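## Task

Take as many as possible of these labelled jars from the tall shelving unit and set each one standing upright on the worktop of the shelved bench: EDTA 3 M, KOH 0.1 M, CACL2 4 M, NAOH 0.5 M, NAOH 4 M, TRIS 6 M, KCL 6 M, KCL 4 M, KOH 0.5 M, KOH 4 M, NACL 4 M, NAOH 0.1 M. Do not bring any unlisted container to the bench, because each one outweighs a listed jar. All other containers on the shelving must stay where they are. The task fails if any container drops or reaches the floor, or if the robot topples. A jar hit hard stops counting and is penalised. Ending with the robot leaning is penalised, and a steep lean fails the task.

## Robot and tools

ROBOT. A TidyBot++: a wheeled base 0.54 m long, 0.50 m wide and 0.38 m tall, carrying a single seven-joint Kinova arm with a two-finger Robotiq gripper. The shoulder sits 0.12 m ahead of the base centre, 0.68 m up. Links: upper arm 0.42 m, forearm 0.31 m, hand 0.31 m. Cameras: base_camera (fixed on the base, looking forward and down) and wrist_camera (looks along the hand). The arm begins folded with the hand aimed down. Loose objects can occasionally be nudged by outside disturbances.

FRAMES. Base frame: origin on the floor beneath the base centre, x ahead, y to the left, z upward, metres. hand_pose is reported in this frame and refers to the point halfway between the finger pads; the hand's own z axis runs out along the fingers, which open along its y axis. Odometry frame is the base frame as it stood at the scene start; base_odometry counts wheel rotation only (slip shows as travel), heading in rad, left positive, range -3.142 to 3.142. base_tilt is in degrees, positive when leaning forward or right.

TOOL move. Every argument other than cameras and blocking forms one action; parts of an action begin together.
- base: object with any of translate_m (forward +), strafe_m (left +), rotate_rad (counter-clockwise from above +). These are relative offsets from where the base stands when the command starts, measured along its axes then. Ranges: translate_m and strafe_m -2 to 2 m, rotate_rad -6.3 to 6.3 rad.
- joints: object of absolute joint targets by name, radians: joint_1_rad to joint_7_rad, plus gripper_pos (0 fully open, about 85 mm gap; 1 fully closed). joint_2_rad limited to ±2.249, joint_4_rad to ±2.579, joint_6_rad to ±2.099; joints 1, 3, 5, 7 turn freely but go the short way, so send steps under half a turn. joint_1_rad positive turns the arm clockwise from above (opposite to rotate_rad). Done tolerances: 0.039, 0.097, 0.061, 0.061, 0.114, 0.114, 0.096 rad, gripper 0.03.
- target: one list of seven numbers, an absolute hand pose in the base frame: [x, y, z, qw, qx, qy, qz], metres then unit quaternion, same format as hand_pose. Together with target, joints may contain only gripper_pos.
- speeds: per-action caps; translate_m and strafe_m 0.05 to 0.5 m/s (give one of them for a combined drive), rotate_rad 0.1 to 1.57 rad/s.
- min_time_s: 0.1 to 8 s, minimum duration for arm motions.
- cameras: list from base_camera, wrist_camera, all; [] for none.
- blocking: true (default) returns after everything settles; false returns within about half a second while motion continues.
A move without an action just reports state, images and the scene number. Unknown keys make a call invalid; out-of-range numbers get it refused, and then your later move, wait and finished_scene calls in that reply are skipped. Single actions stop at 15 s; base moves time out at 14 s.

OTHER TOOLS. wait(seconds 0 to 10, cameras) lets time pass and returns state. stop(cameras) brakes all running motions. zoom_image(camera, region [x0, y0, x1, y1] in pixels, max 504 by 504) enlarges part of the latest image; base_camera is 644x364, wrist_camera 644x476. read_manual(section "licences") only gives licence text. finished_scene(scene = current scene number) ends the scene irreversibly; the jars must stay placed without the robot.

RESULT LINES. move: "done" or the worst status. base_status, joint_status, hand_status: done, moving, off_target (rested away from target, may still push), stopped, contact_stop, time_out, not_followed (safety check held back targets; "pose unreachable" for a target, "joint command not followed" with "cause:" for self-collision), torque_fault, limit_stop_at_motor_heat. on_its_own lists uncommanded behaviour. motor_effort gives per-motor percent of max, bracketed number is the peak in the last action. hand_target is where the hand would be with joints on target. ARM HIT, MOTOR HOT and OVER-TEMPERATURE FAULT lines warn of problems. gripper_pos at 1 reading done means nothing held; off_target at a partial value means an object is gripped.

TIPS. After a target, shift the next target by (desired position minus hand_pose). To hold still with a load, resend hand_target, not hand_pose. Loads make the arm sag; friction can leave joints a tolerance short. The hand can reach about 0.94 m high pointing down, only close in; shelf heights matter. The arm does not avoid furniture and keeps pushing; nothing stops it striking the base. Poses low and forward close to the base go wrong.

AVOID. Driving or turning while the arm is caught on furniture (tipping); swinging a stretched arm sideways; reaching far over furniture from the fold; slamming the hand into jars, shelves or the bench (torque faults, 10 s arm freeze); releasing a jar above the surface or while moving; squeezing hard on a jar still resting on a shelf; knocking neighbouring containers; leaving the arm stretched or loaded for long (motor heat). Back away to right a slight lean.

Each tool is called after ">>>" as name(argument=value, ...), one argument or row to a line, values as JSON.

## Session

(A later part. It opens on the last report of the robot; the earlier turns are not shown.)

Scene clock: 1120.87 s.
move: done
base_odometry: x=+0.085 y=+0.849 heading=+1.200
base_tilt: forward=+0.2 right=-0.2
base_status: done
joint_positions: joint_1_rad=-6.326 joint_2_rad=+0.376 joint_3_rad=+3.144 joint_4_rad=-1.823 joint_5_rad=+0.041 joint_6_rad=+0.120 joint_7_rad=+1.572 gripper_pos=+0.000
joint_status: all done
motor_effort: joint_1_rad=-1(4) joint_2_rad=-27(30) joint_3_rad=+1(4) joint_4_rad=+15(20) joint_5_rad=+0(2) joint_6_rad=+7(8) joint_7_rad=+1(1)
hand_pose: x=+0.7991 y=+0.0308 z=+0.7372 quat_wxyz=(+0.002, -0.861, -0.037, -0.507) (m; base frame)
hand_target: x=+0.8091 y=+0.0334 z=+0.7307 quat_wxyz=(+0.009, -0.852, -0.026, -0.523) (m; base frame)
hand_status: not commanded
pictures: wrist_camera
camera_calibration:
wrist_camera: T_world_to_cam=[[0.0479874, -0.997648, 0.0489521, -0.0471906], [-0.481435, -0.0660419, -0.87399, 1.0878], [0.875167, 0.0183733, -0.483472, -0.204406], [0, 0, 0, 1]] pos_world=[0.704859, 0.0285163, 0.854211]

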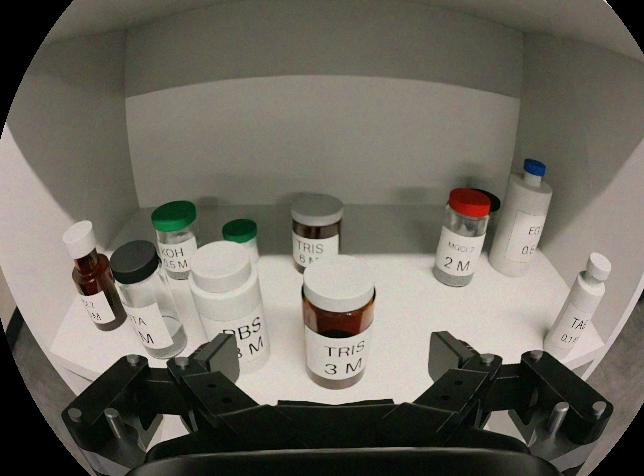

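>>> zoom_image(
  camera="wrist_camera",
  region=[40, 180, 280, 380],
)

Scaled by 2.100.

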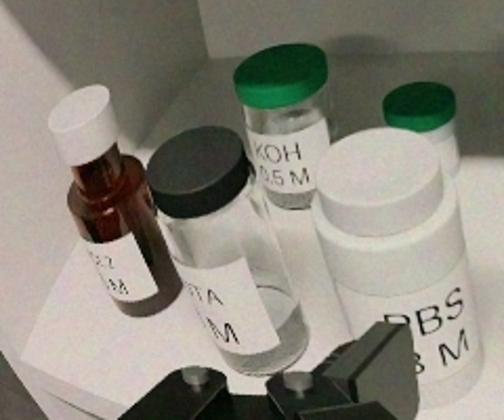

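>>> move(
  base={"translate_m": 0.18, "strafe_m": 0.035},
  speeds={"translate_m": 0.2},
)

>>> move(
  joints={"joint_2_rad": 0.85, "joint_4_rad": -1.0, "joint_6_rad": -0.6},
  min_time_s=2.5,
  cameras=["wrist_camera"],
)

Scene clock: 1147.67 s.
move: done
base_odometry: x=+0.117 y=+1.029 heading=+1.200
base_tilt: forward=+0.1 right=-0.3
base_status: done
joint_positions: joint_1_rad=-6.326 joint_2_rad=+0.378 joint_3_rad=+3.144 joint_4_rad=-1.824 joint_5_rad=+0.041 joint_6_rad=+0.121 joint_7_rad=+1.572 gripper_pos=+0.000
joint_status: not commanded
motor_effort: joint_1_rad=+0(2) joint_2_rad=-27(29) joint_3_rad=+1(2) joint_4_rad=+15(17) joint_5_rad=+0(1) joint_6_rad=+7(8) joint_7_rad=+1(1)
hand_pose: x=+0.7990 y=+0.0309 z=+0.7354 quat_wxyz=(+0.002, -0.862, -0.037, -0.506) (m; base frame)
hand_target: x=+0.8091 y=+0.0334 z=+0.7307 quat_wxyz=(+0.009, -0.852, -0.026, -0.523) (m; base frame)
hand_status: not commanded
pictures: none

Scene clock: 1150.77 s.
move: done
base_odometry: x=+0.117 y=+1.029 heading=+1.200
base_tilt: forward=+0.2 right=-0.2
base_status: not commanded
joint_positions: joint_1_rad=-6.326 joint_2_rad=+0.801 joint_3_rad=+3.144 joint_4_rad=-1.020 joint_5_rad=+0.041 joint_6_rad=-0.518 joint_7_rad=+1.572 gripper_pos=+0.000
joint_status: all done
motor_effort: joint_1_rad=-1(1) joint_2_rad=-39(41) joint_3_rad=+1(2) joint_4_rad=+17(19) joint_5_rad=+1(1) joint_6_rad=+6(9) joint_7_rad=+1(1)
hand_pose: x=+0.9493 y=+0.0295 z=+0.6810 quat_wxyz=(-0.009, -0.920, -0.032, -0.391) (m; base frame)
hand_target: x=+0.9349 y=+0.0390 z=+0.6331 quat_wxyz=(+0.006, -0.940, -0.028, -0.339) (m; base frame)
hand_status: not commanded
pictures: wrist_camera
camera_calibration:
wrist_camera: T_world_to_cam=[[0.0389683, -0.997433, 0.0600678, -0.0519062], [-0.690149, -0.0703378, -0.720241, 1.20443], [0.722617, -0.0133892, -0.691119, -0.0758355], [0, 0, 0, 1]] pos_world=[0.888056, 0.0319284, 0.818184]

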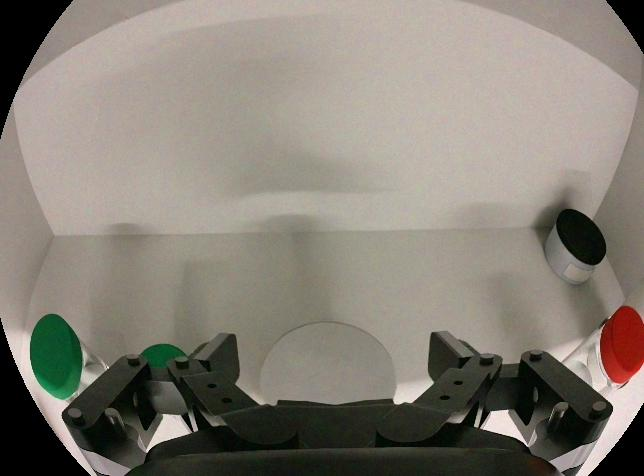

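>>> move(
  joints={"joint_2_rad": 1.03, "joint_4_rad": -0.735, "joint_6_rad": -0.82},
  min_time_s=2,
  cameras=["wrist_camera"],
)

Scene clock: 1160.90 s.
move: done
base_odometry: x=+0.117 y=+1.029 heading=+1.200
base_tilt: forward=+0.1 right=-0.2
base_status: not commanded
joint_positions: joint_1_rad=-6.326 joint_2_rad=+0.977 joint_3_rad=+3.144 joint_4_rad=-0.753 joint_5_rad=+0.041 joint_6_rad=-0.739 joint_7_rad=+1.572 gripper_pos=+0.000
joint_status: all done
motor_effort: joint_1_rad=-1(1) joint_2_rad=-43(45) joint_3_rad=+1(2) joint_4_rad=+17(18) joint_5_rad=+1(1) joint_6_rad=+5(7) joint_7_rad=+1(1)
hand_pose: x=+0.9715 y=+0.0283 z=+0.6237 quat_wxyz=(-0.012, -0.943, -0.030, -0.330) (m; base frame)
hand_target: x=+0.9517 y=+0.0397 z=+0.5735 quat_wxyz=(+0.005, -0.961, -0.029, -0.275) (m; base frame)
hand_status: not commanded
pictures: wrist_camera
camera_calibration:
wrist_camera: T_world_to_cam=[[0.0382312, -0.99731, 0.0625453, -0.0513327], [-0.779048, -0.0689453, -0.623162, 1.20406], [0.625798, -0.0249015, -0.779588, 0.0180591], [0, 0, 0, 1]] pos_world=[0.928684, 0.0322696, 0.767616]

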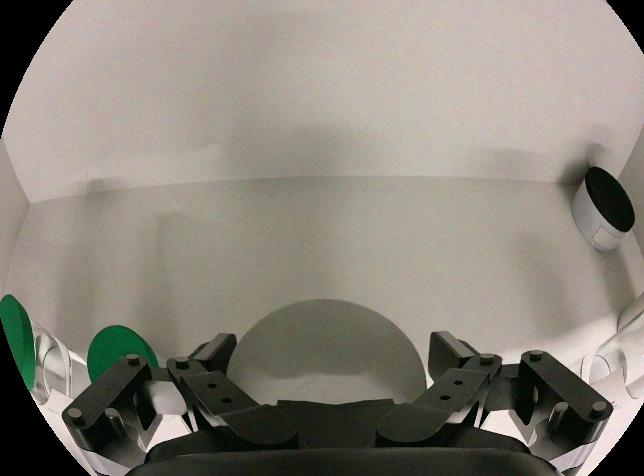

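>>> move(
  joints={"joint_2_rad": 1.05, "joint_4_rad": -0.735, "joint_6_rad": -0.82},
  min_time_s=1,
)

>>> move(
  joints={"gripper_pos": 0.7},
  cameras=["wrist_camera"],
)

Scene clock: 1170.23 s.
move: done
base_odometry: x=+0.117 y=+1.029 heading=+1.200
base_tilt: forward=+0.2 right=-0.2
base_status: not commanded
joint_positions: joint_1_rad=-6.326 joint_2_rad=+0.992 joint_3_rad=+3.144 joint_4_rad=-0.752 joint_5_rad=+0.041 joint_6_rad=-0.741 joint_7_rad=+1.572 gripper_pos=+0.000
joint_status: all done
motor_effort: joint_1_rad=+1(1) joint_2_rad=-44(45) joint_3_rad=+2(2) joint_4_rad=+16(18) joint_5_rad=+1(1) joint_6_rad=+5(6) joint_7_rad=+1(1)
hand_pose: x=+0.9704 y=+0.0283 z=+0.6110 quat_wxyz=(-0.012, -0.946, -0.030, -0.322) (m; base frame)
hand_target: x=+0.9493 y=+0.0396 z=+0.5568 quat_wxyz=(+0.005, -0.964, -0.029, -0.265) (m; base frame)
hand_status: not commanded
pictures: none

Scene clock: 1171.17 s.
move: off_target
base_odometry: x=+0.117 y=+1.029 heading=+1.200
base_tilt: forward=+0.2 right=-0.2
base_status: not commanded
joint_positions: joint_1_rad=-6.326 joint_2_rad=+0.994 joint_3_rad=+3.144 joint_4_rad=-0.744 joint_5_rad=+0.041 joint_6_rad=-0.743 joint_7_rad=+1.572 gripper_pos=+0.223
joint_status: gripper_pos off_target (ended at +0.223, target +0.700)
motor_effort: joint_1_rad=+0(2) joint_2_rad=-42(46) joint_3_rad=+1(2) joint_4_rad=+16(18) joint_5_rad=+1(2) joint_6_rad=+4(6) joint_7_rad=+1(1)
hand_pose: x=+0.9722 y=+0.0284 z=+0.6135 quat_wxyz=(-0.012, -0.945, -0.030, -0.325) (m; base frame)
hand_target: x=+0.9493 y=+0.0396 z=+0.5568 quat_wxyz=(+0.005, -0.964, -0.029, -0.265) (m; base frame)
hand_status: not commanded
pictures: wrist_camera
camera_calibration:
wrist_camera: T_world_to_cam=[[0.038886, -0.997288, 0.0624823, -0.0512785], [-0.785803, -0.0691458, -0.6146, 1.19966], [0.617253, -0.0251995, -0.786361, 0.02216], [0, 0, 0, 1]] pos_world=[0.931014, 0.0323706, 0.757942]

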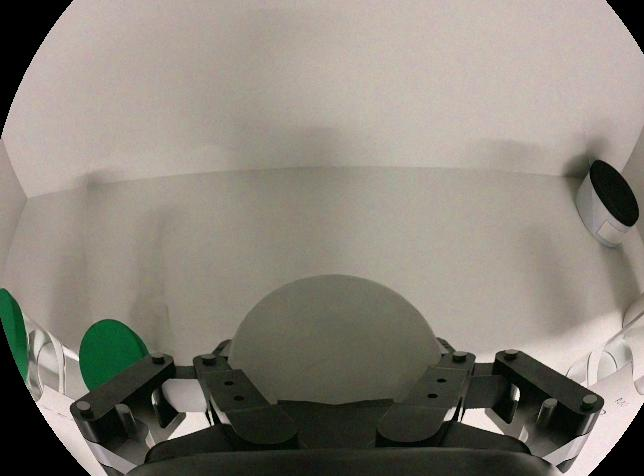

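>>> move(
  joints={"joint_2_rad": 0.7, "joint_4_rad": -1.1, "joint_6_rad": -0.4},
  min_time_s=2,
  cameras=["wrist_camera"],
)

Scene clock: 1206.50 s.
move: done
base_odometry: x=+0.117 y=+1.029 heading=+1.200
base_tilt: forward=+0.1 right=-0.2
base_status: not commanded
joint_positions: joint_1_rad=-6.326 joint_2_rad=+0.734 joint_3_rad=+3.144 joint_4_rad=-1.094 joint_5_rad=+0.041 joint_6_rad=-0.498 joint_7_rad=+1.572 gripper_pos=+0.223
joint_status: all done
motor_effort: joint_1_rad=+0(1) joint_2_rad=-41(45) joint_3_rad=+1(1) joint_4_rad=+19(20) joint_5_rad=+1(1) joint_6_rad=+7(8) joint_7_rad=+0(1)
hand_pose: x=+0.9311 y=+0.0291 z=+0.7009 quat_wxyz=(-0.009, -0.917, -0.032, -0.397) (m; base frame)
hand_target: x=+0.9469 y=+0.0396 z=+0.7490 quat_wxyz=(+0.008, -0.891, -0.027, -0.454) (m; base frame)
hand_status: not commanded
pictures: wrist_camera
camera_calibration:
wrist_camera: T_world_to_cam=[[0.0390331, -0.997457, 0.0596381, -0.052677], [-0.681279, -0.0702262, -0.728648, 1.20376], [0.730982, -0.0121888, -0.682287, -0.0630334], [0, 0, 0, 1]] pos_world=[0.868228, 0.0312241, 0.837251]

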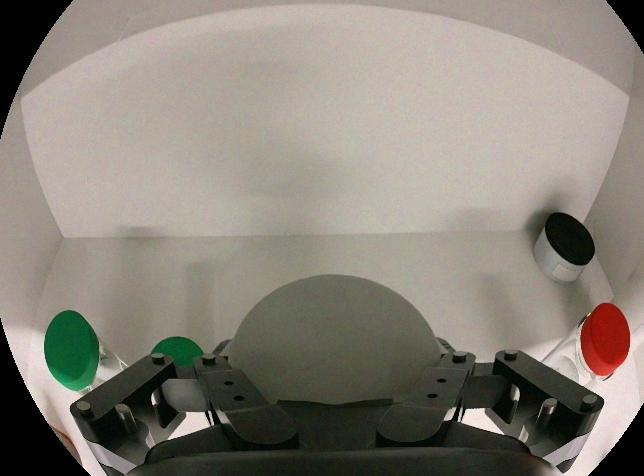

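>>> move(
  base={"translate_m": -0.13, "strafe_m": -0.195},
  speeds={"translate_m": 0.1},
  cameras=["wrist_camera"],
)

Scene clock: 1217.73 s.
move: done
base_odometry: x=+0.252 y=+0.837 heading=+1.201
base_tilt: forward=+0.2 right=-0.2
base_status: done
joint_positions: joint_1_rad=-6.326 joint_2_rad=+0.734 joint_3_rad=+3.143 joint_4_rad=-1.095 joint_5_rad=+0.041 joint_6_rad=-0.494 joint_7_rad=+1.572 gripper_pos=+0.223
joint_status: not commanded
motor_effort: joint_1_rad=+0(4) joint_2_rad=-41(42) joint_3_rad=+1(3) joint_4_rad=+19(19) joint_5_rad=+1(1) joint_6_rad=+7(8) joint_7_rad=+1(1)
hand_pose: x=+0.9317 y=+0.0292 z=+0.7016 quat_wxyz=(-0.008, -0.917, -0.032, -0.398) (m; base frame)
hand_target: x=+0.9469 y=+0.0396 z=+0.7490 quat_wxyz=(+0.008, -0.891, -0.027, -0.454) (m; base frame)
hand_status: not commanded
pictures: wrist_camera
camera_calibration:
wrist_camera: T_world_to_cam=[[0.0391449, -0.997486, 0.059065, -0.0522345], [-0.678931, -0.069921, -0.730865, 1.20407], [0.733157, -0.0114915, -0.679962, -0.0665557], [0, 0, 0, 1]] pos_world=[0.868321, 0.0313217, 0.837842]

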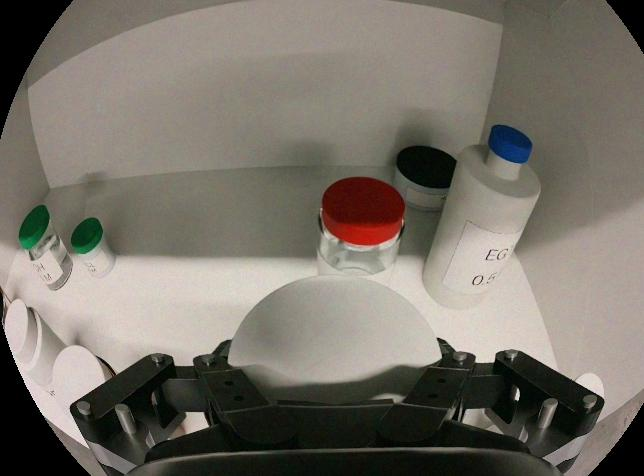

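>>> move(
  base={"translate_m": -0.42},
  speeds={"translate_m": 0.25},
  cameras=["wrist_camera"],
)

Scene clock: 1224.87 s.
move: done
base_odometry: x=+0.100 y=+0.446 heading=+1.200
base_tilt: forward=+0.2 right=-0.2
base_status: done
joint_positions: joint_1_rad=-6.326 joint_2_rad=+0.733 joint_3_rad=+3.143 joint_4_rad=-1.096 joint_5_rad=+0.041 joint_6_rad=-0.491 joint_7_rad=+1.572 gripper_pos=+0.223
joint_status: not commanded
motor_effort: joint_1_rad=+0(2) joint_2_rad=-41(44) joint_3_rad=+0(2) joint_4_rad=+19(20) joint_5_rad=+1(1) joint_6_rad=+7(8) joint_7_rad=+1(1)
hand_pose: x=+0.9319 y=+0.0293 z=+0.7023 quat_wxyz=(-0.008, -0.916, -0.032, -0.399) (m; base frame)
hand_target: x=+0.9469 y=+0.0396 z=+0.7490 quat_wxyz=(+0.008, -0.891, -0.027, -0.454) (m; base frame)
hand_status: not commanded
pictures: wrist_camera
camera_calibration:
wrist_camera: T_world_to_cam=[[0.0391402, -0.997489, 0.0590212, -0.0522193], [-0.67711, -0.0699139, -0.732553, 1.20419], [0.73484, -0.0112915, -0.678146, -0.0691328], [0, 0, 0, 1]] pos_world=[0.868215, 0.031321, 0.838335]

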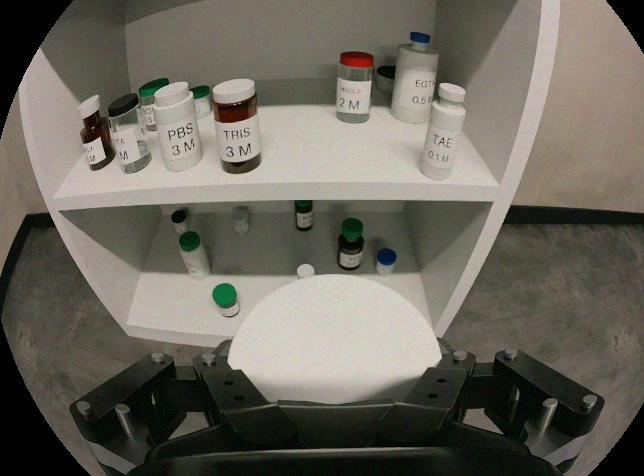

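>>> move(
  base={"translate_m": -1.417, "strafe_m": -1.533, "rotate_rad": 3.143},
  speeds={"rotate_rad": 1.2},
  joints={"joint_2_rad": 0.285, "joint_4_rad": -0.486, "joint_6_rad": -1.74},
  min_time_s=4,
  cameras=["wrist_camera"],
)

Scene clock: 1249.33 s.
move: done
base_odometry: x=+1.016 y=-1.430 heading=-1.939
base_tilt: forward=+0.1 right=-0.2
base_status: done
joint_positions: joint_1_rad=-6.328 joint_2_rad=+0.304 joint_3_rad=+3.140 joint_4_rad=-0.508 joint_5_rad=+0.041 joint_6_rad=-1.668 joint_7_rad=+1.572 gripper_pos=+0.223
joint_status: all done
motor_effort: joint_1_rad=-1(5) joint_2_rad=-24(44) joint_3_rad=+1(3) joint_4_rad=+14(21) joint_5_rad=+1(3) joint_6_rad=+6(8) joint_7_rad=+0(2)
hand_pose: x=+0.6640 y=+0.0136 z=+1.0542 quat_wxyz=(-0.011, -0.946, -0.014, -0.325) (m; base frame)
hand_target: x=+0.6393 y=+0.0254 z=+1.0596 quat_wxyz=(+0.005, -0.950, -0.029, -0.310) (m; base frame)
hand_status: not commanded
pictures: wrist_camera
camera_calibration:
wrist_camera: T_world_to_cam=[[0.00803597, -0.998735, 0.0496286, -0.047606], [-0.786836, -0.0369436, -0.616055, 1.22908], [0.617109, -0.034099, -0.786138, 0.558537], [0, 0, 0, 1]] pos_world=[0.622786, 0.0169063, 1.19863]

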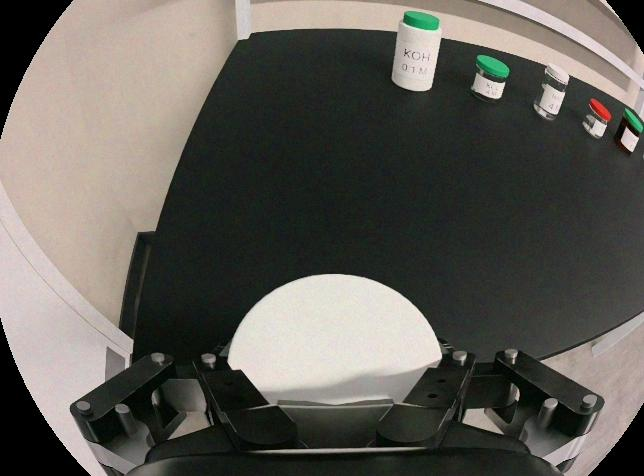

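>>> move(
  base={"translate_m": 0.33},
  speeds={"translate_m": 0.25},
)

>>> move(
  joints={"joint_2_rad": 0.42, "joint_4_rad": -0.575, "joint_6_rad": -1.57},
  min_time_s=2,
  cameras=["wrist_camera"],
)

Scene clock: 1267.70 s.
move: done
base_odometry: x=+0.897 y=-1.738 heading=-1.939
base_tilt: forward=+0.2 right=-0.2
base_status: done
joint_positions: joint_1_rad=-6.328 joint_2_rad=+0.299 joint_3_rad=+3.140 joint_4_rad=-0.507 joint_5_rad=+0.041 joint_6_rad=-1.670 joint_7_rad=+1.572 gripper_pos=+0.223
joint_status: not commanded
motor_effort: joint_1_rad=+0(1) joint_2_rad=-24(28) joint_3_rad=+1(2) joint_4_rad=+15(16) joint_5_rad=+1(2) joint_6_rad=+6(7) joint_7_rad=+0(1)
hand_pose: x=+0.6618 y=+0.0135 z=+1.0566 quat_wxyz=(-0.011, -0.945, -0.014, -0.327) (m; base frame)
hand_target: x=+0.6393 y=+0.0254 z=+1.0596 quat_wxyz=(+0.005, -0.950, -0.029, -0.310) (m; base frame)
hand_status: not commanded
pictures: none

Scene clock: 1270.00 s.
move: done
base_odometry: x=+0.897 y=-1.738 heading=-1.939
base_tilt: forward=+0.1 right=-0.2
base_status: not commanded
joint_positions: joint_1_rad=-6.328 joint_2_rad=+0.383 joint_3_rad=+3.140 joint_4_rad=-0.561 joint_5_rad=+0.041 joint_6_rad=-1.651 joint_7_rad=+1.572 gripper_pos=+0.223
joint_status: all done
motor_effort: joint_1_rad=-1(1) joint_2_rad=-26(28) joint_3_rad=+1(2) joint_4_rad=+14(17) joint_5_rad=+1(1) joint_6_rad=+4(7) joint_7_rad=+1(1)
hand_pose: x=+0.6923 y=+0.0148 z=+0.9910 quat_wxyz=(-0.013, -0.963, -0.015, -0.270) (m; base frame)
hand_target: x=+0.7232 y=+0.0292 z=+0.9762 quat_wxyz=(+0.005, -0.958, -0.029, -0.284) (m; base frame)
hand_status: not commanded
pictures: wrist_camera
camera_calibration:
wrist_camera: T_world_to_cam=[[0.0145245, -0.99844, 0.0539211, -0.0521356], [-0.852089, -0.0405767, -0.521822, 1.16434], [0.523195, -0.0383664, -0.851349, 0.62112], [0, 0, 0, 1]] pos_world=[0.667914, 0.0190211, 1.13918]

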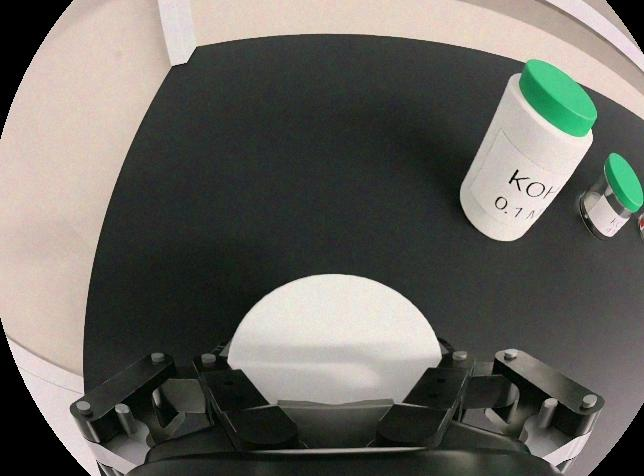

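>>> move(
  joints={"joint_2_rad": 0.42, "joint_4_rad": -0.575, "joint_6_rad": -1.44},
  min_time_s=1.5,
  cameras=["wrist_camera"],
)

Scene clock: 1278.50 s.
move: done
base_odometry: x=+0.897 y=-1.738 heading=-1.939
base_tilt: forward=+0.2 right=-0.2
base_status: not commanded
joint_positions: joint_1_rad=-6.328 joint_2_rad=+0.389 joint_3_rad=+3.140 joint_4_rad=-0.566 joint_5_rad=+0.041 joint_6_rad=-1.534 joint_7_rad=+1.572 gripper_pos=+0.223
joint_status: all done
motor_effort: joint_1_rad=+0(1) joint_2_rad=-28(30) joint_3_rad=+1(2) joint_4_rad=+16(17) joint_5_rad=+1(1) joint_6_rad=+6(6) joint_7_rad=+1(1)
hand_pose: x=+0.7242 y=+0.0162 z=+1.0053 quat_wxyz=(-0.012, -0.947, -0.016, -0.321) (m; base frame)
hand_target: x=+0.7556 y=+0.0307 z=+1.0004 quat_wxyz=(+0.006, -0.938, -0.028, -0.346) (m; base frame)
hand_status: not commanded
pictures: wrist_camera
camera_calibration:
wrist_camera: T_world_to_cam=[[0.0128036, -0.998497, 0.0532979, -0.0500805], [-0.792437, -0.0426399, -0.608462, 1.24289], [0.609819, -0.0344448, -0.791792, 0.493983], [0, 0, 0, 1]] pos_world=[0.684315, 0.0200068, 1.15005]

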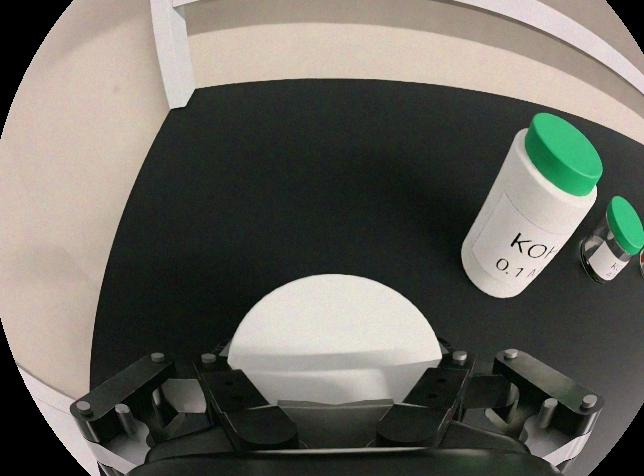

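>>> move(
  joints={"joint_2_rad": 0.43, "joint_4_rad": -0.575, "joint_6_rad": -1.43},
)

>>> move(
  joints={"joint_2_rad": 0.44, "joint_4_rad": -0.575, "joint_6_rad": -1.42},
)

>>> move(
  joints={"joint_2_rad": 0.45, "joint_4_rad": -0.575, "joint_6_rad": -1.41},
)

>>> move(
  joints={"joint_2_rad": 0.46, "joint_4_rad": -0.575, "joint_6_rad": -1.4},
  cameras=["wrist_camera"],
)

Scene clock: 1283.70 s.
move: done
base_odometry: x=+0.897 y=-1.738 heading=-1.939
base_tilt: forward=+0.1 right=-0.2
base_status: not commanded
joint_positions: joint_1_rad=-6.328 joint_2_rad=+0.400 joint_3_rad=+3.140 joint_4_rad=-0.567 joint_5_rad=+0.041 joint_6_rad=-1.522 joint_7_rad=+1.572 gripper_pos=+0.223
joint_status: all done
motor_effort: joint_1_rad=+0(1) joint_2_rad=-29(29) joint_3_rad=+1(2) joint_4_rad=+16(16) joint_5_rad=+1(1) joint_6_rad=+6(6) joint_7_rad=+1(1)
hand_pose: x=+0.7304 y=+0.0165 z=+1.0007 quat_wxyz=(-0.012, -0.947, -0.016, -0.321) (m; base frame)
hand_target: x=+0.7611 y=+0.0310 z=+0.9960 quat_wxyz=(+0.006, -0.938, -0.028, -0.346) (m; base frame)
hand_status: not commanded
pictures: none

Scene clock: 1284.33 s.
move: done
base_odometry: x=+0.897 y=-1.738 heading=-1.939
base_tilt: forward=+0.2 right=-0.2
base_status: not commanded
joint_positions: joint_1_rad=-6.328 joint_2_rad=+0.410 joint_3_rad=+3.140 joint_4_rad=-0.568 joint_5_rad=+0.041 joint_6_rad=-1.511 joint_7_rad=+1.572 gripper_pos=+0.223
joint_status: all done
motor_effort: joint_1_rad=+0(1) joint_2_rad=-29(30) joint_3_rad=+1(2) joint_4_rad=+16(18) joint_5_rad=+1(1) joint_6_rad=+6(6) joint_7_rad=+1(1)
hand_pose: x=+0.7361 y=+0.0168 z=+0.9964 quat_wxyz=(-0.012, -0.947, -0.017, -0.321) (m; base frame)
hand_target: x=+0.7666 y=+0.0312 z=+0.9916 quat_wxyz=(+0.006, -0.938, -0.028, -0.346) (m; base frame)
hand_status: not commanded
pictures: none

Scene clock: 1284.97 s.
move: done
base_odometry: x=+0.897 y=-1.738 heading=-1.939
base_tilt: forward=+0.2 right=-0.2
base_status: not commanded
joint_positions: joint_1_rad=-6.328 joint_2_rad=+0.420 joint_3_rad=+3.140 joint_4_rad=-0.568 joint_5_rad=+0.041 joint_6_rad=-1.501 joint_7_rad=+1.572 gripper_pos=+0.223
joint_status: all done
motor_effort: joint_1_rad=-1(1) joint_2_rad=-30(31) joint_3_rad=+1(2) joint_4_rad=+16(17) joint_5_rad=+1(1) joint_6_rad=+6(6) joint_7_rad=+0(1)
hand_pose: x=+0.7417 y=+0.0170 z=+0.9921 quat_wxyz=(-0.012, -0.947, -0.017, -0.321) (m; base frame)
hand_target: x=+0.7720 y=+0.0315 z=+0.9871 quat_wxyz=(+0.006, -0.938, -0.028, -0.346) (m; base frame)
hand_status: not commanded
pictures: none

Scene clock: 1285.57 s.
move: done
base_odometry: x=+0.897 y=-1.738 heading=-1.939
base_tilt: forward=+0.2 right=-0.2
base_status: not commanded
joint_positions: joint_1_rad=-6.328 joint_2_rad=+0.426 joint_3_rad=+3.140 joint_4_rad=-0.568 joint_5_rad=+0.041 joint_6_rad=-1.490 joint_7_rad=+1.572 gripper_pos=+0.223
joint_status: all done
motor_effort: joint_1_rad=+0(1) joint_2_rad=-29(31) joint_3_rad=+1(1) joint_4_rad=+16(17) joint_5_rad=+1(1) joint_6_rad=+5(6) joint_7_rad=+1(1)
hand_pose: x=+0.7465 y=+0.0173 z=+0.9899 quat_wxyz=(-0.012, -0.946, -0.017, -0.323) (m; base frame)
hand_target: x=+0.7774 y=+0.0317 z=+0.9826 quat_wxyz=(+0.006, -0.938, -0.028, -0.346) (m; base frame)
hand_status: not commanded
pictures: wrist_camera
camera_calibration:
wrist_camera: T_world_to_cam=[[0.0139855, -0.998438, 0.0540946, -0.0501726], [-0.789271, -0.0442376, -0.612449, 1.25293], [0.613885, -0.0341299, -0.788657, 0.462142], [0, 0, 0, 1]] pos_world=[0.705902, 0.0211054, 1.13454]

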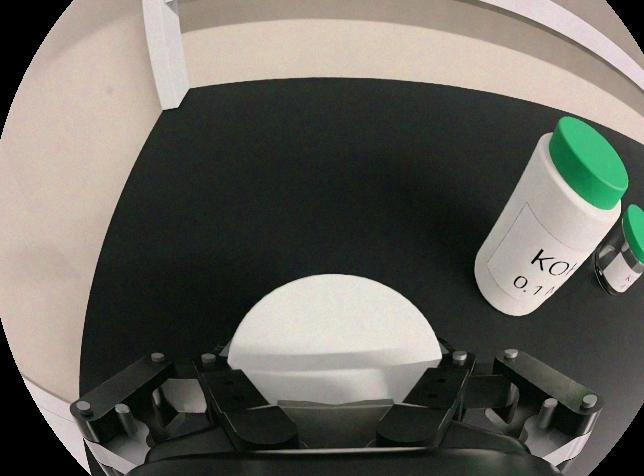

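>>> move(
  joints={"joint_2_rad": 0.465, "joint_4_rad": -0.585, "joint_6_rad": -1.4},
)

>>> move(
  joints={"joint_2_rad": 0.475, "joint_4_rad": -0.595, "joint_6_rad": -1.39},
)

Scene clock: 1289.20 s.
move: done
base_odometry: x=+0.897 y=-1.738 heading=-1.939
base_tilt: forward=+0.2 right=-0.3
base_status: not commanded
joint_positions: joint_1_rad=-6.328 joint_2_rad=+0.427 joint_3_rad=+3.140 joint_4_rad=-0.570 joint_5_rad=+0.041 joint_6_rad=-1.485 joint_7_rad=+1.572 gripper_pos=+0.223
joint_status: all done
motor_effort: joint_1_rad=+0(1) joint_2_rad=-27(29) joint_3_rad=+1(1) joint_4_rad=+15(16) joint_5_rad=+0(1) joint_6_rad=+5(6) joint_7_rad=+1(1)
hand_pose: x=+0.7476 y=+0.0173 z=+0.9898 quat_wxyz=(-0.012, -0.946, -0.017, -0.324) (m; base frame)
hand_target: x=+0.7781 y=+0.0318 z=+0.9745 quat_wxyz=(+0.006, -0.940, -0.028, -0.339) (m; base frame)
hand_status: not commanded
pictures: none

Scene clock: 1289.73 s.
move: done
base_odometry: x=+0.897 y=-1.738 heading=-1.939
base_tilt: forward=+0.2 right=-0.2
base_status: not commanded
joint_positions: joint_1_rad=-6.328 joint_2_rad=+0.428 joint_3_rad=+3.140 joint_4_rad=-0.574 joint_5_rad=+0.041 joint_6_rad=-1.472 joint_7_rad=+1.572 gripper_pos=+0.223
joint_status: all done
motor_effort: joint_1_rad=+0(1) joint_2_rad=-25(29) joint_3_rad=+1(1) joint_4_rad=+13(15) joint_5_rad=+0(1) joint_6_rad=+4(6) joint_7_rad=+0(1)
hand_pose: x=+0.7509 y=+0.0175 z=+0.9899 quat_wxyz=(-0.012, -0.944, -0.017, -0.328) (m; base frame)
hand_target: x=+0.7825 y=+0.0320 z=+0.9652 quat_wxyz=(+0.006, -0.942, -0.028, -0.334) (m; base frame)
hand_status: not commanded
pictures: none

>>> move(
  joints={"gripper_pos": 0.0},
)

>>> move(
  base={"translate_m": -0.35},
  speeds={"translate_m": 0.2},
  cameras=["wrist_camera"],
)

Scene clock: 1297.87 s.
move: done
base_odometry: x=+0.897 y=-1.738 heading=-1.939
base_tilt: forward=+0.1 right=-0.3
base_status: not commanded
joint_positions: joint_1_rad=-6.328 joint_2_rad=+0.432 joint_3_rad=+3.140 joint_4_rad=-0.577 joint_5_rad=+0.041 joint_6_rad=-1.466 joint_7_rad=+1.572 gripper_pos=+0.000
joint_status: all done
motor_effort: joint_1_rad=+0(1) joint_2_rad=-24(28) joint_3_rad=+1(1) joint_4_rad=+13(15) joint_5_rad=+1(1) joint_6_rad=+4(6) joint_7_rad=+1(2)
hand_pose: x=+0.7533 y=+0.0176 z=+0.9870 quat_wxyz=(-0.012, -0.945, -0.017, -0.327) (m; base frame)
hand_target: x=+0.7825 y=+0.0320 z=+0.9652 quat_wxyz=(+0.006, -0.942, -0.028, -0.334) (m; base frame)
hand_status: not commanded
pictures: none

Scene clock: 1300.40 s.
move: done
base_odometry: x=+1.024 y=-1.411 heading=-1.939
base_tilt: forward=+0.2 right=-0.2
base_status: done
joint_positions: joint_1_rad=-6.328 joint_2_rad=+0.444 joint_3_rad=+3.140 joint_4_rad=-0.587 joint_5_rad=+0.041 joint_6_rad=-1.452 joint_7_rad=+1.572 gripper_pos=+0.000
joint_status: not commanded
motor_effort: joint_1_rad=+0(3) joint_2_rad=-29(32) joint_3_rad=+1(2) joint_4_rad=+15(17) joint_5_rad=+1(1) joint_6_rad=+5(6) joint_7_rad=+1(1)
hand_pose: x=+0.7598 y=+0.0180 z=+0.9773 quat_wxyz=(-0.012, -0.946, -0.018, -0.324) (m; base frame)
hand_target: x=+0.7825 y=+0.0320 z=+0.9652 quat_wxyz=(+0.006, -0.942, -0.028, -0.334) (m; base frame)
hand_status: not commanded
pictures: wrist_camera
camera_calibration:
wrist_camera: T_world_to_cam=[[0.0152127, -0.998385, 0.0547266, -0.0505635], [-0.788461, -0.0456371, -0.61339, 1.25602], [0.614897, -0.0338185, -0.787882, 0.442504], [0, 0, 0, 1]] pos_world=[0.719, 0.0218041, 1.12184]

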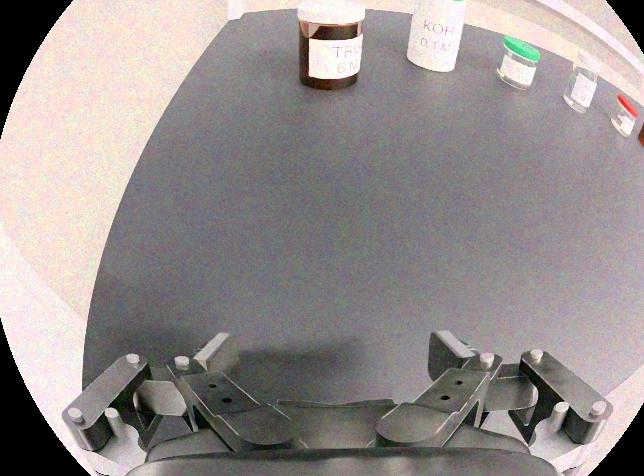

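>>> move(
  base={"translate_m": -1.77, "strafe_m": -1.838, "rotate_rad": -3.144},
  speeds={"rotate_rad": 1.2},
  joints={"joint_2_rad": 0.39, "joint_4_rad": -1.82, "joint_6_rad": 0.19},
  min_time_s=4,
  cameras=["wrist_camera"],
)

>>> zoom_image(
  camera="wrist_camera",
  region=[80, 180, 380, 400],
)

Scene clock: 1343.50 s.
move: done
base_odometry: x=-0.055 y=+0.901 heading=+1.200
base_tilt: forward=+0.1 right=-0.2
base_status: done
joint_positions: joint_1_rad=-6.325 joint_2_rad=+0.413 joint_3_rad=+3.144 joint_4_rad=-1.807 joint_5_rad=+0.041 joint_6_rad=+0.105 joint_7_rad=+1.572 gripper_pos=+0.000
joint_status: all done
motor_effort: joint_1_rad=-1(5) joint_2_rad=-28(33) joint_3_rad=+1(4) joint_4_rad=+16(19) joint_5_rad=+0(3) joint_6_rad=+7(8) joint_7_rad=+1(1)
hand_pose: x=+0.8038 y=+0.0298 z=+0.7160 quat_wxyz=(+0.001, -0.870, -0.036, -0.491) (m; base frame)
hand_target: x=+0.8108 y=+0.0335 z=+0.7482 quat_wxyz=(+0.009, -0.846, -0.026, -0.532) (m; base frame)
hand_status: not commanded
pictures: wrist_camera
camera_calibration:
wrist_camera: T_world_to_cam=[[0.0474928, -0.997668, 0.0490135, -0.0470359], [-0.513301, -0.0664705, -0.855631, 1.0839], [0.856894, 0.0154777, -0.515261, -0.181257], [0, 0, 0, 1]] pos_world=[0.713918, 0.0279265, 0.836327]

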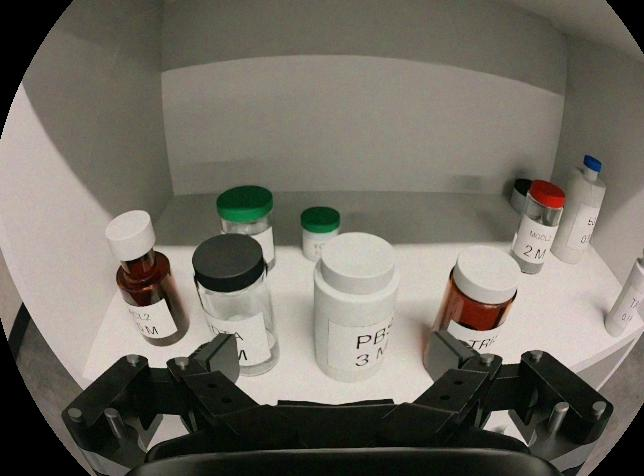

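Scaled by 1.680.

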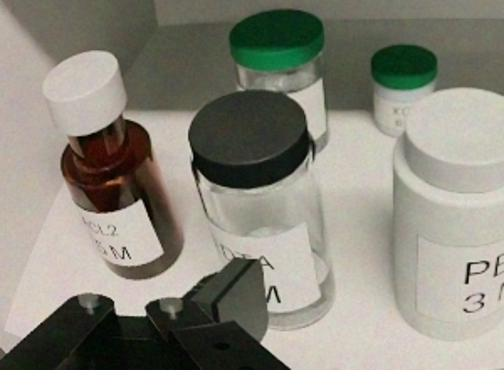

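>>> move(
  joints={"joint_2_rad": 0.34, "joint_4_rad": -1.79, "joint_6_rad": 0.06},
  min_time_s=1,
)

>>> move(
  base={"translate_m": 0.1, "strafe_m": 0.078},
  speeds={"translate_m": 0.2},
  cameras=["wrist_camera"],
)

Scene clock: 1363.67 s.
move: done
base_odometry: x=-0.055 y=+0.901 heading=+1.200
base_tilt: forward=+0.2 right=-0.2
base_status: not commanded
joint_positions: joint_1_rad=-6.325 joint_2_rad=+0.365 joint_3_rad=+3.144 joint_4_rad=-1.806 joint_5_rad=+0.041 joint_6_rad=+0.104 joint_7_rad=+1.572 gripper_pos=+0.000
joint_status: all done
motor_effort: joint_1_rad=+0(1) joint_2_rad=-27(30) joint_3_rad=+1(2) joint_4_rad=+16(17) joint_5_rad=+0(1) joint_6_rad=+7(8) joint_7_rad=+1(1)
hand_pose: x=+0.8018 y=+0.0297 z=+0.7489 quat_wxyz=(+0.001, -0.858, -0.036, -0.512) (m; base frame)
hand_target: x=+0.7983 y=+0.0329 z=+0.7627 quat_wxyz=(+0.008, -0.859, -0.026, -0.510) (m; base frame)
hand_status: not commanded
pictures: none

Scene clock: 1365.07 s.
move: done
base_odometry: x=-0.091 y=+1.023 heading=+1.200
base_tilt: forward=+0.1 right=-0.2
base_status: done
joint_positions: joint_1_rad=-6.325 joint_2_rad=+0.360 joint_3_rad=+3.144 joint_4_rad=-1.805 joint_5_rad=+0.041 joint_6_rad=+0.104 joint_7_rad=+1.572 gripper_pos=+0.000
joint_status: not commanded
motor_effort: joint_1_rad=-1(3) joint_2_rad=-27(29) joint_3_rad=+1(2) joint_4_rad=+16(17) joint_5_rad=+0(1) joint_6_rad=+7(8) joint_7_rad=+1(1)
hand_pose: x=+0.8019 y=+0.0297 z=+0.7532 quat_wxyz=(+0.001, -0.857, -0.036, -0.515) (m; base frame)
hand_target: x=+0.7983 y=+0.0329 z=+0.7627 quat_wxyz=(+0.008, -0.859, -0.026, -0.510) (m; base frame)
hand_status: not commanded
pictures: wrist_camera
camera_calibration:
wrist_camera: T_world_to_cam=[[0.0447464, -0.997783, 0.0492656, -0.0468884], [-0.465566, -0.0644603, -0.882662, 1.09675], [0.883881, 0.0165596, -0.467418, -0.218039], [0, 0, 0, 1]] pos_world=[0.705428, 0.0275229, 0.868453]

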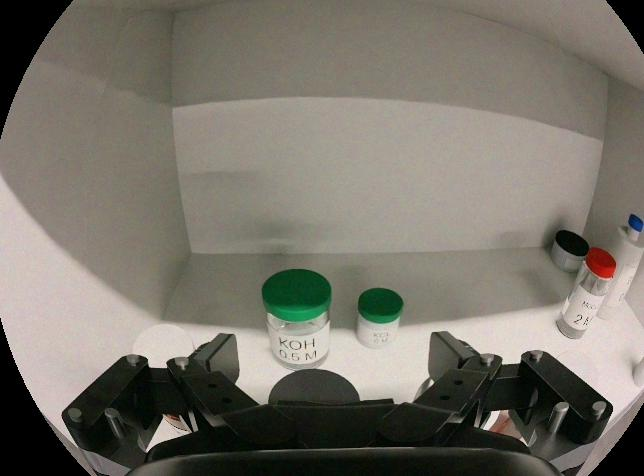

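>>> move(
  base={"translate_m": 0.03, "strafe_m": 0.011},
  speeds={"translate_m": 0.1},
)

>>> move(
  joints={"joint_2_rad": 0.54, "joint_4_rad": -1.92, "joint_6_rad": 0.41},
  min_time_s=2,
  cameras=["wrist_camera"],
)

>>> zoom_image(
  camera="wrist_camera",
  region=[200, 200, 460, 400],
)

Scene clock: 1375.20 s.
move: done
base_odometry: x=-0.091 y=+1.055 heading=+1.201
base_tilt: forward=+0.2 right=-0.2
base_status: done
joint_positions: joint_1_rad=-6.325 joint_2_rad=+0.357 joint_3_rad=+3.144 joint_4_rad=-1.803 joint_5_rad=+0.041 joint_6_rad=+0.104 joint_7_rad=+1.572 gripper_pos=+0.000
joint_status: not commanded
motor_effort: joint_1_rad=+0(2) joint_2_rad=-27(29) joint_3_rad=+1(2) joint_4_rad=+16(17) joint_5_rad=+1(1) joint_6_rad=+7(8) joint_7_rad=+1(1)
hand_pose: x=+0.8022 y=+0.0297 z=+0.7561 quat_wxyz=(+0.001, -0.855, -0.036, -0.517) (m; base frame)
hand_target: x=+0.7983 y=+0.0329 z=+0.7627 quat_wxyz=(+0.008, -0.859, -0.026, -0.510) (m; base frame)
hand_status: not commanded
pictures: none

Scene clock: 1377.80 s.
move: done
base_odometry: x=-0.091 y=+1.055 heading=+1.201
base_tilt: forward=+0.2 right=-0.2
base_status: not commanded
joint_positions: joint_1_rad=-6.325 joint_2_rad=+0.502 joint_3_rad=+3.144 joint_4_rad=-1.905 joint_5_rad=+0.041 joint_6_rad=+0.321 joint_7_rad=+1.572 gripper_pos=+0.000
joint_status: all done
motor_effort: joint_1_rad=+0(1) joint_2_rad=-29(30) joint_3_rad=+1(2) joint_4_rad=+13(17) joint_5_rad=+0(1) joint_6_rad=+7(8) joint_7_rad=+1(2)
hand_pose: x=+0.8020 y=+0.0324 z=+0.6638 quat_wxyz=(+0.005, -0.863, -0.038, -0.503) (m; base frame)
hand_target: x=+0.8088 y=+0.0334 z=+0.6550 quat_wxyz=(+0.009, -0.854, -0.026, -0.519) (m; base frame)
hand_status: not commanded
pictures: wrist_camera
camera_calibration:
wrist_camera: T_world_to_cam=[[0.052799, -0.997653, 0.0435988, -0.0424661], [-0.488448, -0.0638814, -0.870251, 1.0281], [0.870994, 0.0246526, -0.490675, -0.234628], [0, 0, 0, 1]] pos_world=[0.708777, 0.0290944, 0.781433]

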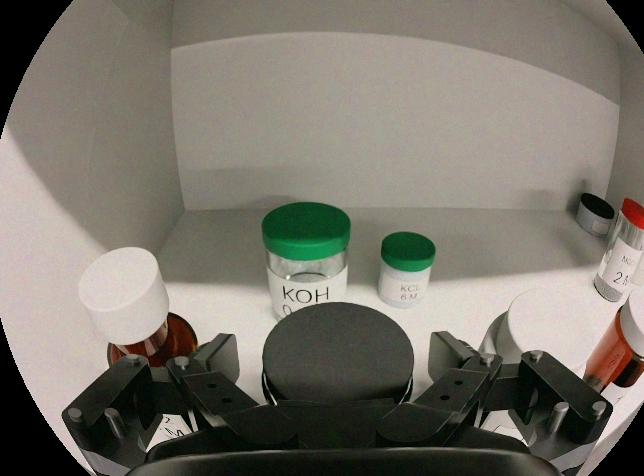

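Scaled by 1.938.

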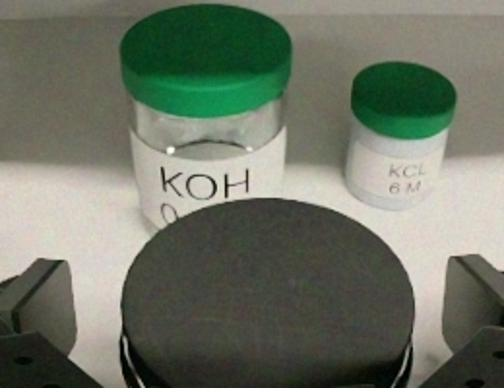

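>>> move(
  joints={"joint_2_rad": 0.345, "joint_4_rad": -1.79, "joint_6_rad": 0.045},
  min_time_s=1.2,
)

>>> move(
  base={"translate_m": -0.26, "strafe_m": 0.07},
  cameras=["wrist_camera"],
)

>>> zoom_image(
  camera="wrist_camera",
  region=[200, 180, 440, 400],
)

Scene clock: 1389.17 s.
move: done
base_odometry: x=-0.091 y=+1.055 heading=+1.201
base_tilt: forward=+0.2 right=-0.3
base_status: not commanded
joint_positions: joint_1_rad=-6.325 joint_2_rad=+0.362 joint_3_rad=+3.144 joint_4_rad=-1.805 joint_5_rad=+0.041 joint_6_rad=+0.126 joint_7_rad=+1.572 gripper_pos=+0.000
joint_status: all done
motor_effort: joint_1_rad=+0(1) joint_2_rad=-26(30) joint_3_rad=+1(2) joint_4_rad=+15(16) joint_5_rad=+1(1) joint_6_rad=+7(8) joint_7_rad=+0(1)
hand_pose: x=+0.8051 y=+0.0301 z=+0.7576 quat_wxyz=(+0.001, -0.852, -0.036, -0.523) (m; base frame)
hand_target: x=+0.7964 y=+0.0328 z=+0.7552 quat_wxyz=(+0.008, -0.865, -0.026, -0.502) (m; base frame)
hand_status: not commanded
pictures: none

Scene clock: 1390.87 s.
move: done
base_odometry: x=-0.250 y=+0.838 heading=+1.200
base_tilt: forward=+0.2 right=-0.2
base_status: done
joint_positions: joint_1_rad=-6.325 joint_2_rad=+0.356 joint_3_rad=+3.144 joint_4_rad=-1.803 joint_5_rad=+0.041 joint_6_rad=+0.123 joint_7_rad=+1.572 gripper_pos=+0.000
joint_status: not commanded
motor_effort: joint_1_rad=+0(2) joint_2_rad=-27(30) joint_3_rad=+1(2) joint_4_rad=+16(17) joint_5_rad=+0(1) joint_6_rad=+7(8) joint_7_rad=+1(1)
hand_pose: x=+0.8048 y=+0.0301 z=+0.7624 quat_wxyz=(+0.001, -0.850, -0.036, -0.525) (m; base frame)
hand_target: x=+0.7964 y=+0.0328 z=+0.7552 quat_wxyz=(+0.008, -0.865, -0.026, -0.502) (m; base frame)
hand_status: not commanded
pictures: wrist_camera
camera_calibration:
wrist_camera: T_world_to_cam=[[0.0444366, -0.997816, 0.0488804, -0.0464713], [-0.443461, -0.0635456, -0.894038, 1.09706], [0.895191, 0.0180515, -0.445316, -0.242321], [0, 0, 0, 1]] pos_world=[0.705491, 0.0277177, 0.875173]

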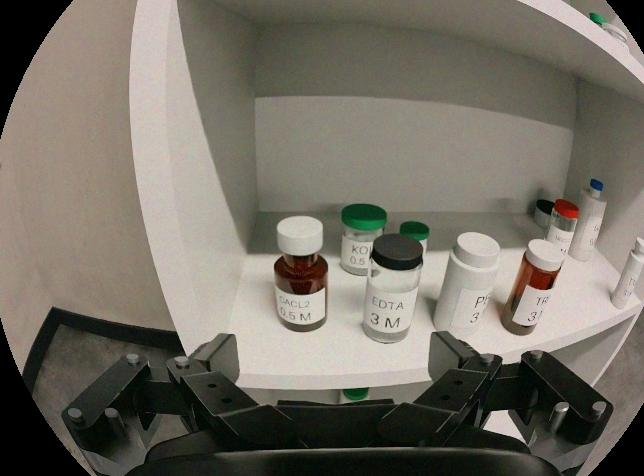

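Scaled by 2.100.

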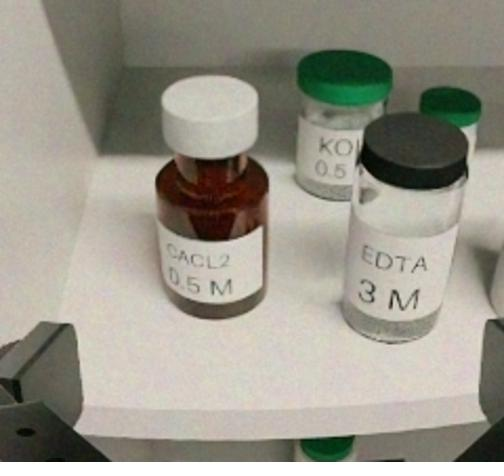

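>>> move(
  base={"translate_m": 0.262, "strafe_m": -0.07},
  speeds={"translate_m": 0.25},
)

>>> move(
  joints={"joint_2_rad": 0.585, "joint_4_rad": -1.94, "joint_6_rad": 0.47},
  min_time_s=2,
  cameras=["wrist_camera"],
)

Scene clock: 1398.07 s.
move: done
base_odometry: x=-0.090 y=+1.057 heading=+1.201
base_tilt: forward=+0.1 right=-0.2
base_status: done
joint_positions: joint_1_rad=-6.325 joint_2_rad=+0.352 joint_3_rad=+3.143 joint_4_rad=-1.801 joint_5_rad=+0.041 joint_6_rad=+0.122 joint_7_rad=+1.572 gripper_pos=+0.000
joint_status: not commanded
motor_effort: joint_1_rad=+0(3) joint_2_rad=-27(29) joint_3_rad=+1(3) joint_4_rad=+17(17) joint_5_rad=+1(1) joint_6_rad=+7(8) joint_7_rad=+1(1)
hand_pose: x=+0.8050 y=+0.0309 z=+0.7659 quat_wxyz=(+0.002, -0.849, -0.036, -0.527) (m; base frame)
hand_target: x=+0.7964 y=+0.0328 z=+0.7552 quat_wxyz=(+0.008, -0.865, -0.026, -0.502) (m; base frame)
hand_status: not commanded
pictures: none

Scene clock: 1400.70 s.
move: done
base_odometry: x=-0.090 y=+1.057 heading=+1.201
base_tilt: forward=+0.1 right=-0.2
base_status: not commanded
joint_positions: joint_1_rad=-6.325 joint_2_rad=+0.547 joint_3_rad=+3.143 joint_4_rad=-1.926 joint_5_rad=+0.041 joint_6_rad=+0.381 joint_7_rad=+1.572 gripper_pos=+0.000
joint_status: all done
motor_effort: joint_1_rad=+0(1) joint_2_rad=-29(31) joint_3_rad=+1(2) joint_4_rad=+13(17) joint_5_rad=+0(1) joint_6_rad=+7(8) joint_7_rad=+0(1)
hand_pose: x=+0.8017 y=+0.0340 z=+0.6391 quat_wxyz=(+0.007, -0.865, -0.038, -0.501) (m; base frame)
hand_target: x=+0.8078 y=+0.0333 z=+0.6312 quat_wxyz=(+0.009, -0.856, -0.026, -0.517) (m; base frame)
hand_status: not commanded
pictures: wrist_camera
camera_calibration:
wrist_camera: T_world_to_cam=[[0.0559221, -0.997592, 0.0410324, -0.0406262], [-0.493654, -0.0633481, -0.867348, 1.00889], [0.867858, 0.0282481, -0.496008, -0.240677], [0, 0, 0, 1]] pos_world=[0.70919, 0.0301818, 0.75735]

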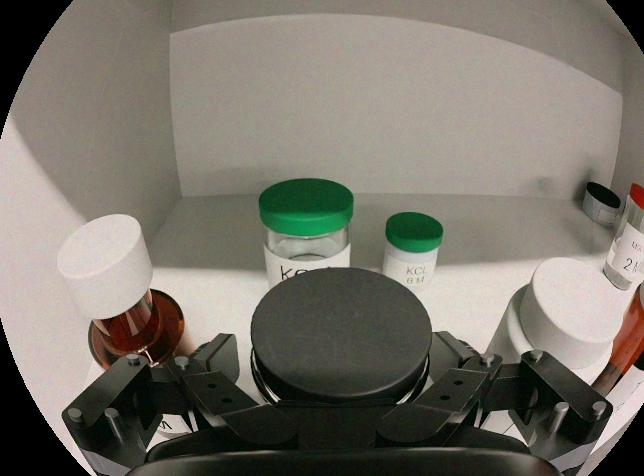

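>>> move(
  joints={"joint_2_rad": 0.605, "joint_4_rad": -1.945, "joint_6_rad": 0.495},
  min_time_s=1,
)

>>> move(
  joints={"gripper_pos": 0.7},
  cameras=["wrist_camera"],
)

Scene clock: 1406.77 s.
move: done
base_odometry: x=-0.090 y=+1.057 heading=+1.201
base_tilt: forward=+0.2 right=-0.2
base_status: not commanded
joint_positions: joint_1_rad=-6.325 joint_2_rad=+0.561 joint_3_rad=+3.143 joint_4_rad=-1.930 joint_5_rad=+0.041 joint_6_rad=+0.405 joint_7_rad=+1.572 gripper_pos=+0.000
joint_status: all done
motor_effort: joint_1_rad=+0(1) joint_2_rad=-30(30) joint_3_rad=+1(1) joint_4_rad=+13(14) joint_5_rad=+0(1) joint_6_rad=+7(8) joint_7_rad=+1(1)
hand_pose: x=+0.8032 y=+0.0343 z=+0.6343 quat_wxyz=(+0.007, -0.863, -0.038, -0.503) (m; base frame)
hand_target: x=+0.8083 y=+0.0333 z=+0.6220 quat_wxyz=(+0.009, -0.856, -0.026, -0.517) (m; base frame)
hand_status: not commanded
pictures: none

Scene clock: 1407.70 s.
move: off_target
base_odometry: x=-0.090 y=+1.057 heading=+1.201
base_tilt: forward=+0.2 right=-0.3
base_status: not commanded
joint_positions: joint_1_rad=-6.325 joint_2_rad=+0.562 joint_3_rad=+3.143 joint_4_rad=-1.930 joint_5_rad=+0.041 joint_6_rad=+0.408 joint_7_rad=+1.572 gripper_pos=+0.279
joint_status: gripper_pos off_target (ended at +0.279, target +0.700)
motor_effort: joint_1_rad=-1(2) joint_2_rad=-29(31) joint_3_rad=+0(2) joint_4_rad=+12(13) joint_5_rad=+0(1) joint_6_rad=+7(8) joint_7_rad=+1(1)
hand_pose: x=+0.8036 y=+0.0344 z=+0.6349 quat_wxyz=(+0.007, -0.863, -0.038, -0.505) (m; base frame)
hand_target: x=+0.8083 y=+0.0333 z=+0.6220 quat_wxyz=(+0.009, -0.856, -0.026, -0.517) (m; base frame)
hand_status: not commanded
pictures: wrist_camera
camera_calibration:
wrist_camera: T_world_to_cam=[[0.0562413, -0.997602, 0.040338, -0.0399778], [-0.485717, -0.062637, -0.871869, 1.00272], [0.872305, 0.0294421, -0.488075, -0.253108], [0, 0, 0, 1]] pos_world=[0.710076, 0.0303776, 0.75232]

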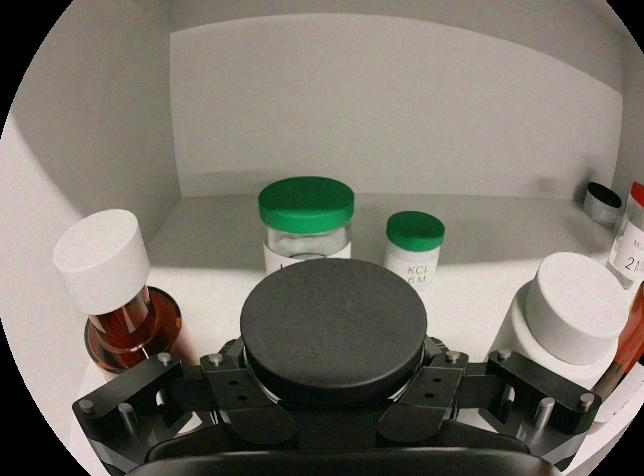

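>>> move(
  joints={"joint_2_rad": 0.345, "joint_4_rad": -1.79, "joint_6_rad": 0.045},
  min_time_s=1.5,
)

>>> move(
  base={"translate_m": -0.4},
  speeds={"translate_m": 0.25},
  cameras=["wrist_camera"],
)

>>> move(
  base={"translate_m": -1.517, "strafe_m": -1.557, "rotate_rad": 3.142},
  speeds={"rotate_rad": 1.2},
  joints={"joint_2_rad": 0.13, "joint_4_rad": -0.98, "joint_6_rad": -0.985},
  min_time_s=3,
  cameras=["wrist_camera"],
)

Scene clock: 1422.00 s.
move: done
base_odometry: x=-0.090 y=+1.057 heading=+1.201
base_tilt: forward=+0.2 right=-0.2
base_status: not commanded
joint_positions: joint_1_rad=-6.325 joint_2_rad=+0.381 joint_3_rad=+3.143 joint_4_rad=-1.819 joint_5_rad=+0.041 joint_6_rad=+0.117 joint_7_rad=+1.572 gripper_pos=+0.279
joint_status: all done
motor_effort: joint_1_rad=-1(1) joint_2_rad=-30(34) joint_3_rad=+1(2) joint_4_rad=+18(18) joint_5_rad=+1(1) joint_6_rad=+9(10) joint_7_rad=+1(2)
hand_pose: x=+0.8001 y=+0.0307 z=+0.7346 quat_wxyz=(+0.002, -0.862, -0.037, -0.505) (m; base frame)
hand_target: x=+0.7964 y=+0.0328 z=+0.7552 quat_wxyz=(+0.008, -0.865, -0.026, -0.502) (m; base frame)
hand_status: not commanded
pictures: none

Scene clock: 1424.47 s.
move: done
base_odometry: x=-0.235 y=+0.684 heading=+1.201
base_tilt: forward=+0.2 right=-0.3
base_status: done
joint_positions: joint_1_rad=-6.325 joint_2_rad=+0.378 joint_3_rad=+3.142 joint_4_rad=-1.816 joint_5_rad=+0.041 joint_6_rad=+0.114 joint_7_rad=+1.572 gripper_pos=+0.279
joint_status: not commanded
motor_effort: joint_1_rad=+0(1) joint_2_rad=-30(33) joint_3_rad=+1(2) joint_4_rad=+18(19) joint_5_rad=+0(1) joint_6_rad=+9(10) joint_7_rad=+0(1)
hand_pose: x=+0.8006 y=+0.0309 z=+0.7374 quat_wxyz=(+0.002, -0.862, -0.037, -0.506) (m; base frame)
hand_target: x=+0.7964 y=+0.0328 z=+0.7552 quat_wxyz=(+0.008, -0.865, -0.026, -0.502) (m; base frame)
hand_status: not commanded
pictures: wrist_camera
camera_calibration:
wrist_camera: T_world_to_cam=[[0.0477786, -0.997687, 0.0483463, -0.046521], [-0.482989, -0.0654428, -0.873177, 1.08928], [0.874322, 0.0183684, -0.484999, -0.203848], [0, 0, 0, 1]] pos_world=[0.706561, 0.0286164, 0.854516]

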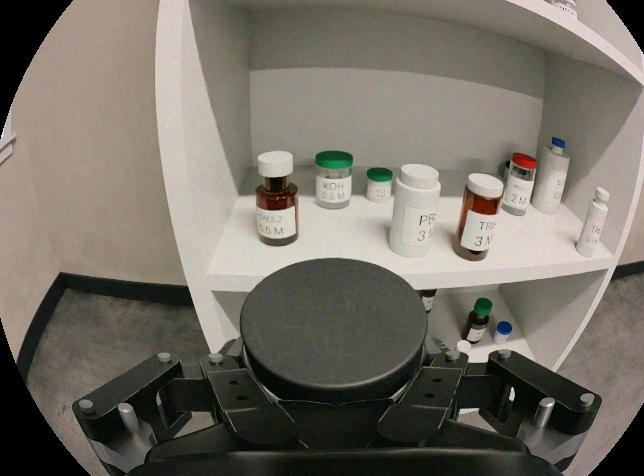

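Scene clock: 1430.60 s.
move: done
base_odometry: x=+0.669 y=-1.293 heading=-1.940
base_tilt: forward=+0.1 right=-0.2
base_status: done
joint_positions: joint_1_rad=-6.327 joint_2_rad=+0.162 joint_3_rad=+3.141 joint_4_rad=-1.010 joint_5_rad=+0.041 joint_6_rad=-0.915 joint_7_rad=+1.572 gripper_pos=+0.279
joint_status: all done
motor_effort: joint_1_rad=+0(4) joint_2_rad=-25(33) joint_3_rad=+1(4) joint_4_rad=+20(22) joint_5_rad=+1(2) joint_6_rad=+9(10) joint_7_rad=+1(1)
hand_pose: x=+0.7471 y=+0.0189 z=+1.0654 quat_wxyz=(-0.009, -0.864, -0.022, -0.503) (m; base frame)
hand_target: x=+0.7239 y=+0.0295 z=+1.0830 quat_wxyz=(+0.008, -0.866, -0.026, -0.500) (m; base frame)
hand_status: not commanded
pictures: wrist_camera
camera_calibration:
wrist_camera: T_world_to_cam=[[0.0112983, -0.998552, 0.0525972, -0.0490061], [-0.490379, -0.0513741, -0.869994, 1.35096], [0.871436, -0.0159631, -0.49025, 0.0106732], [0, 0, 0, 1]] pos_world=[0.653737, 0.0206397, 1.18314]

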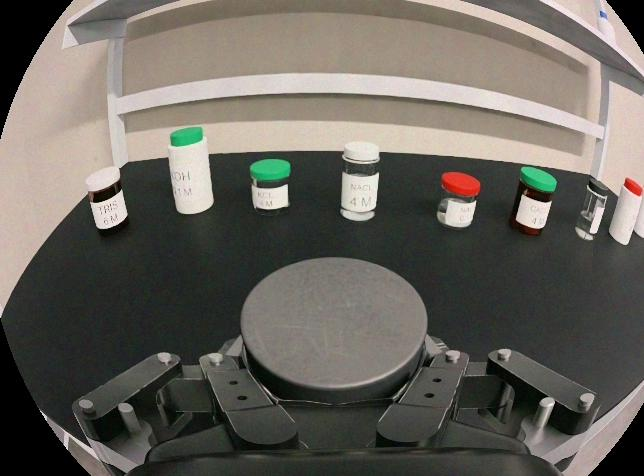

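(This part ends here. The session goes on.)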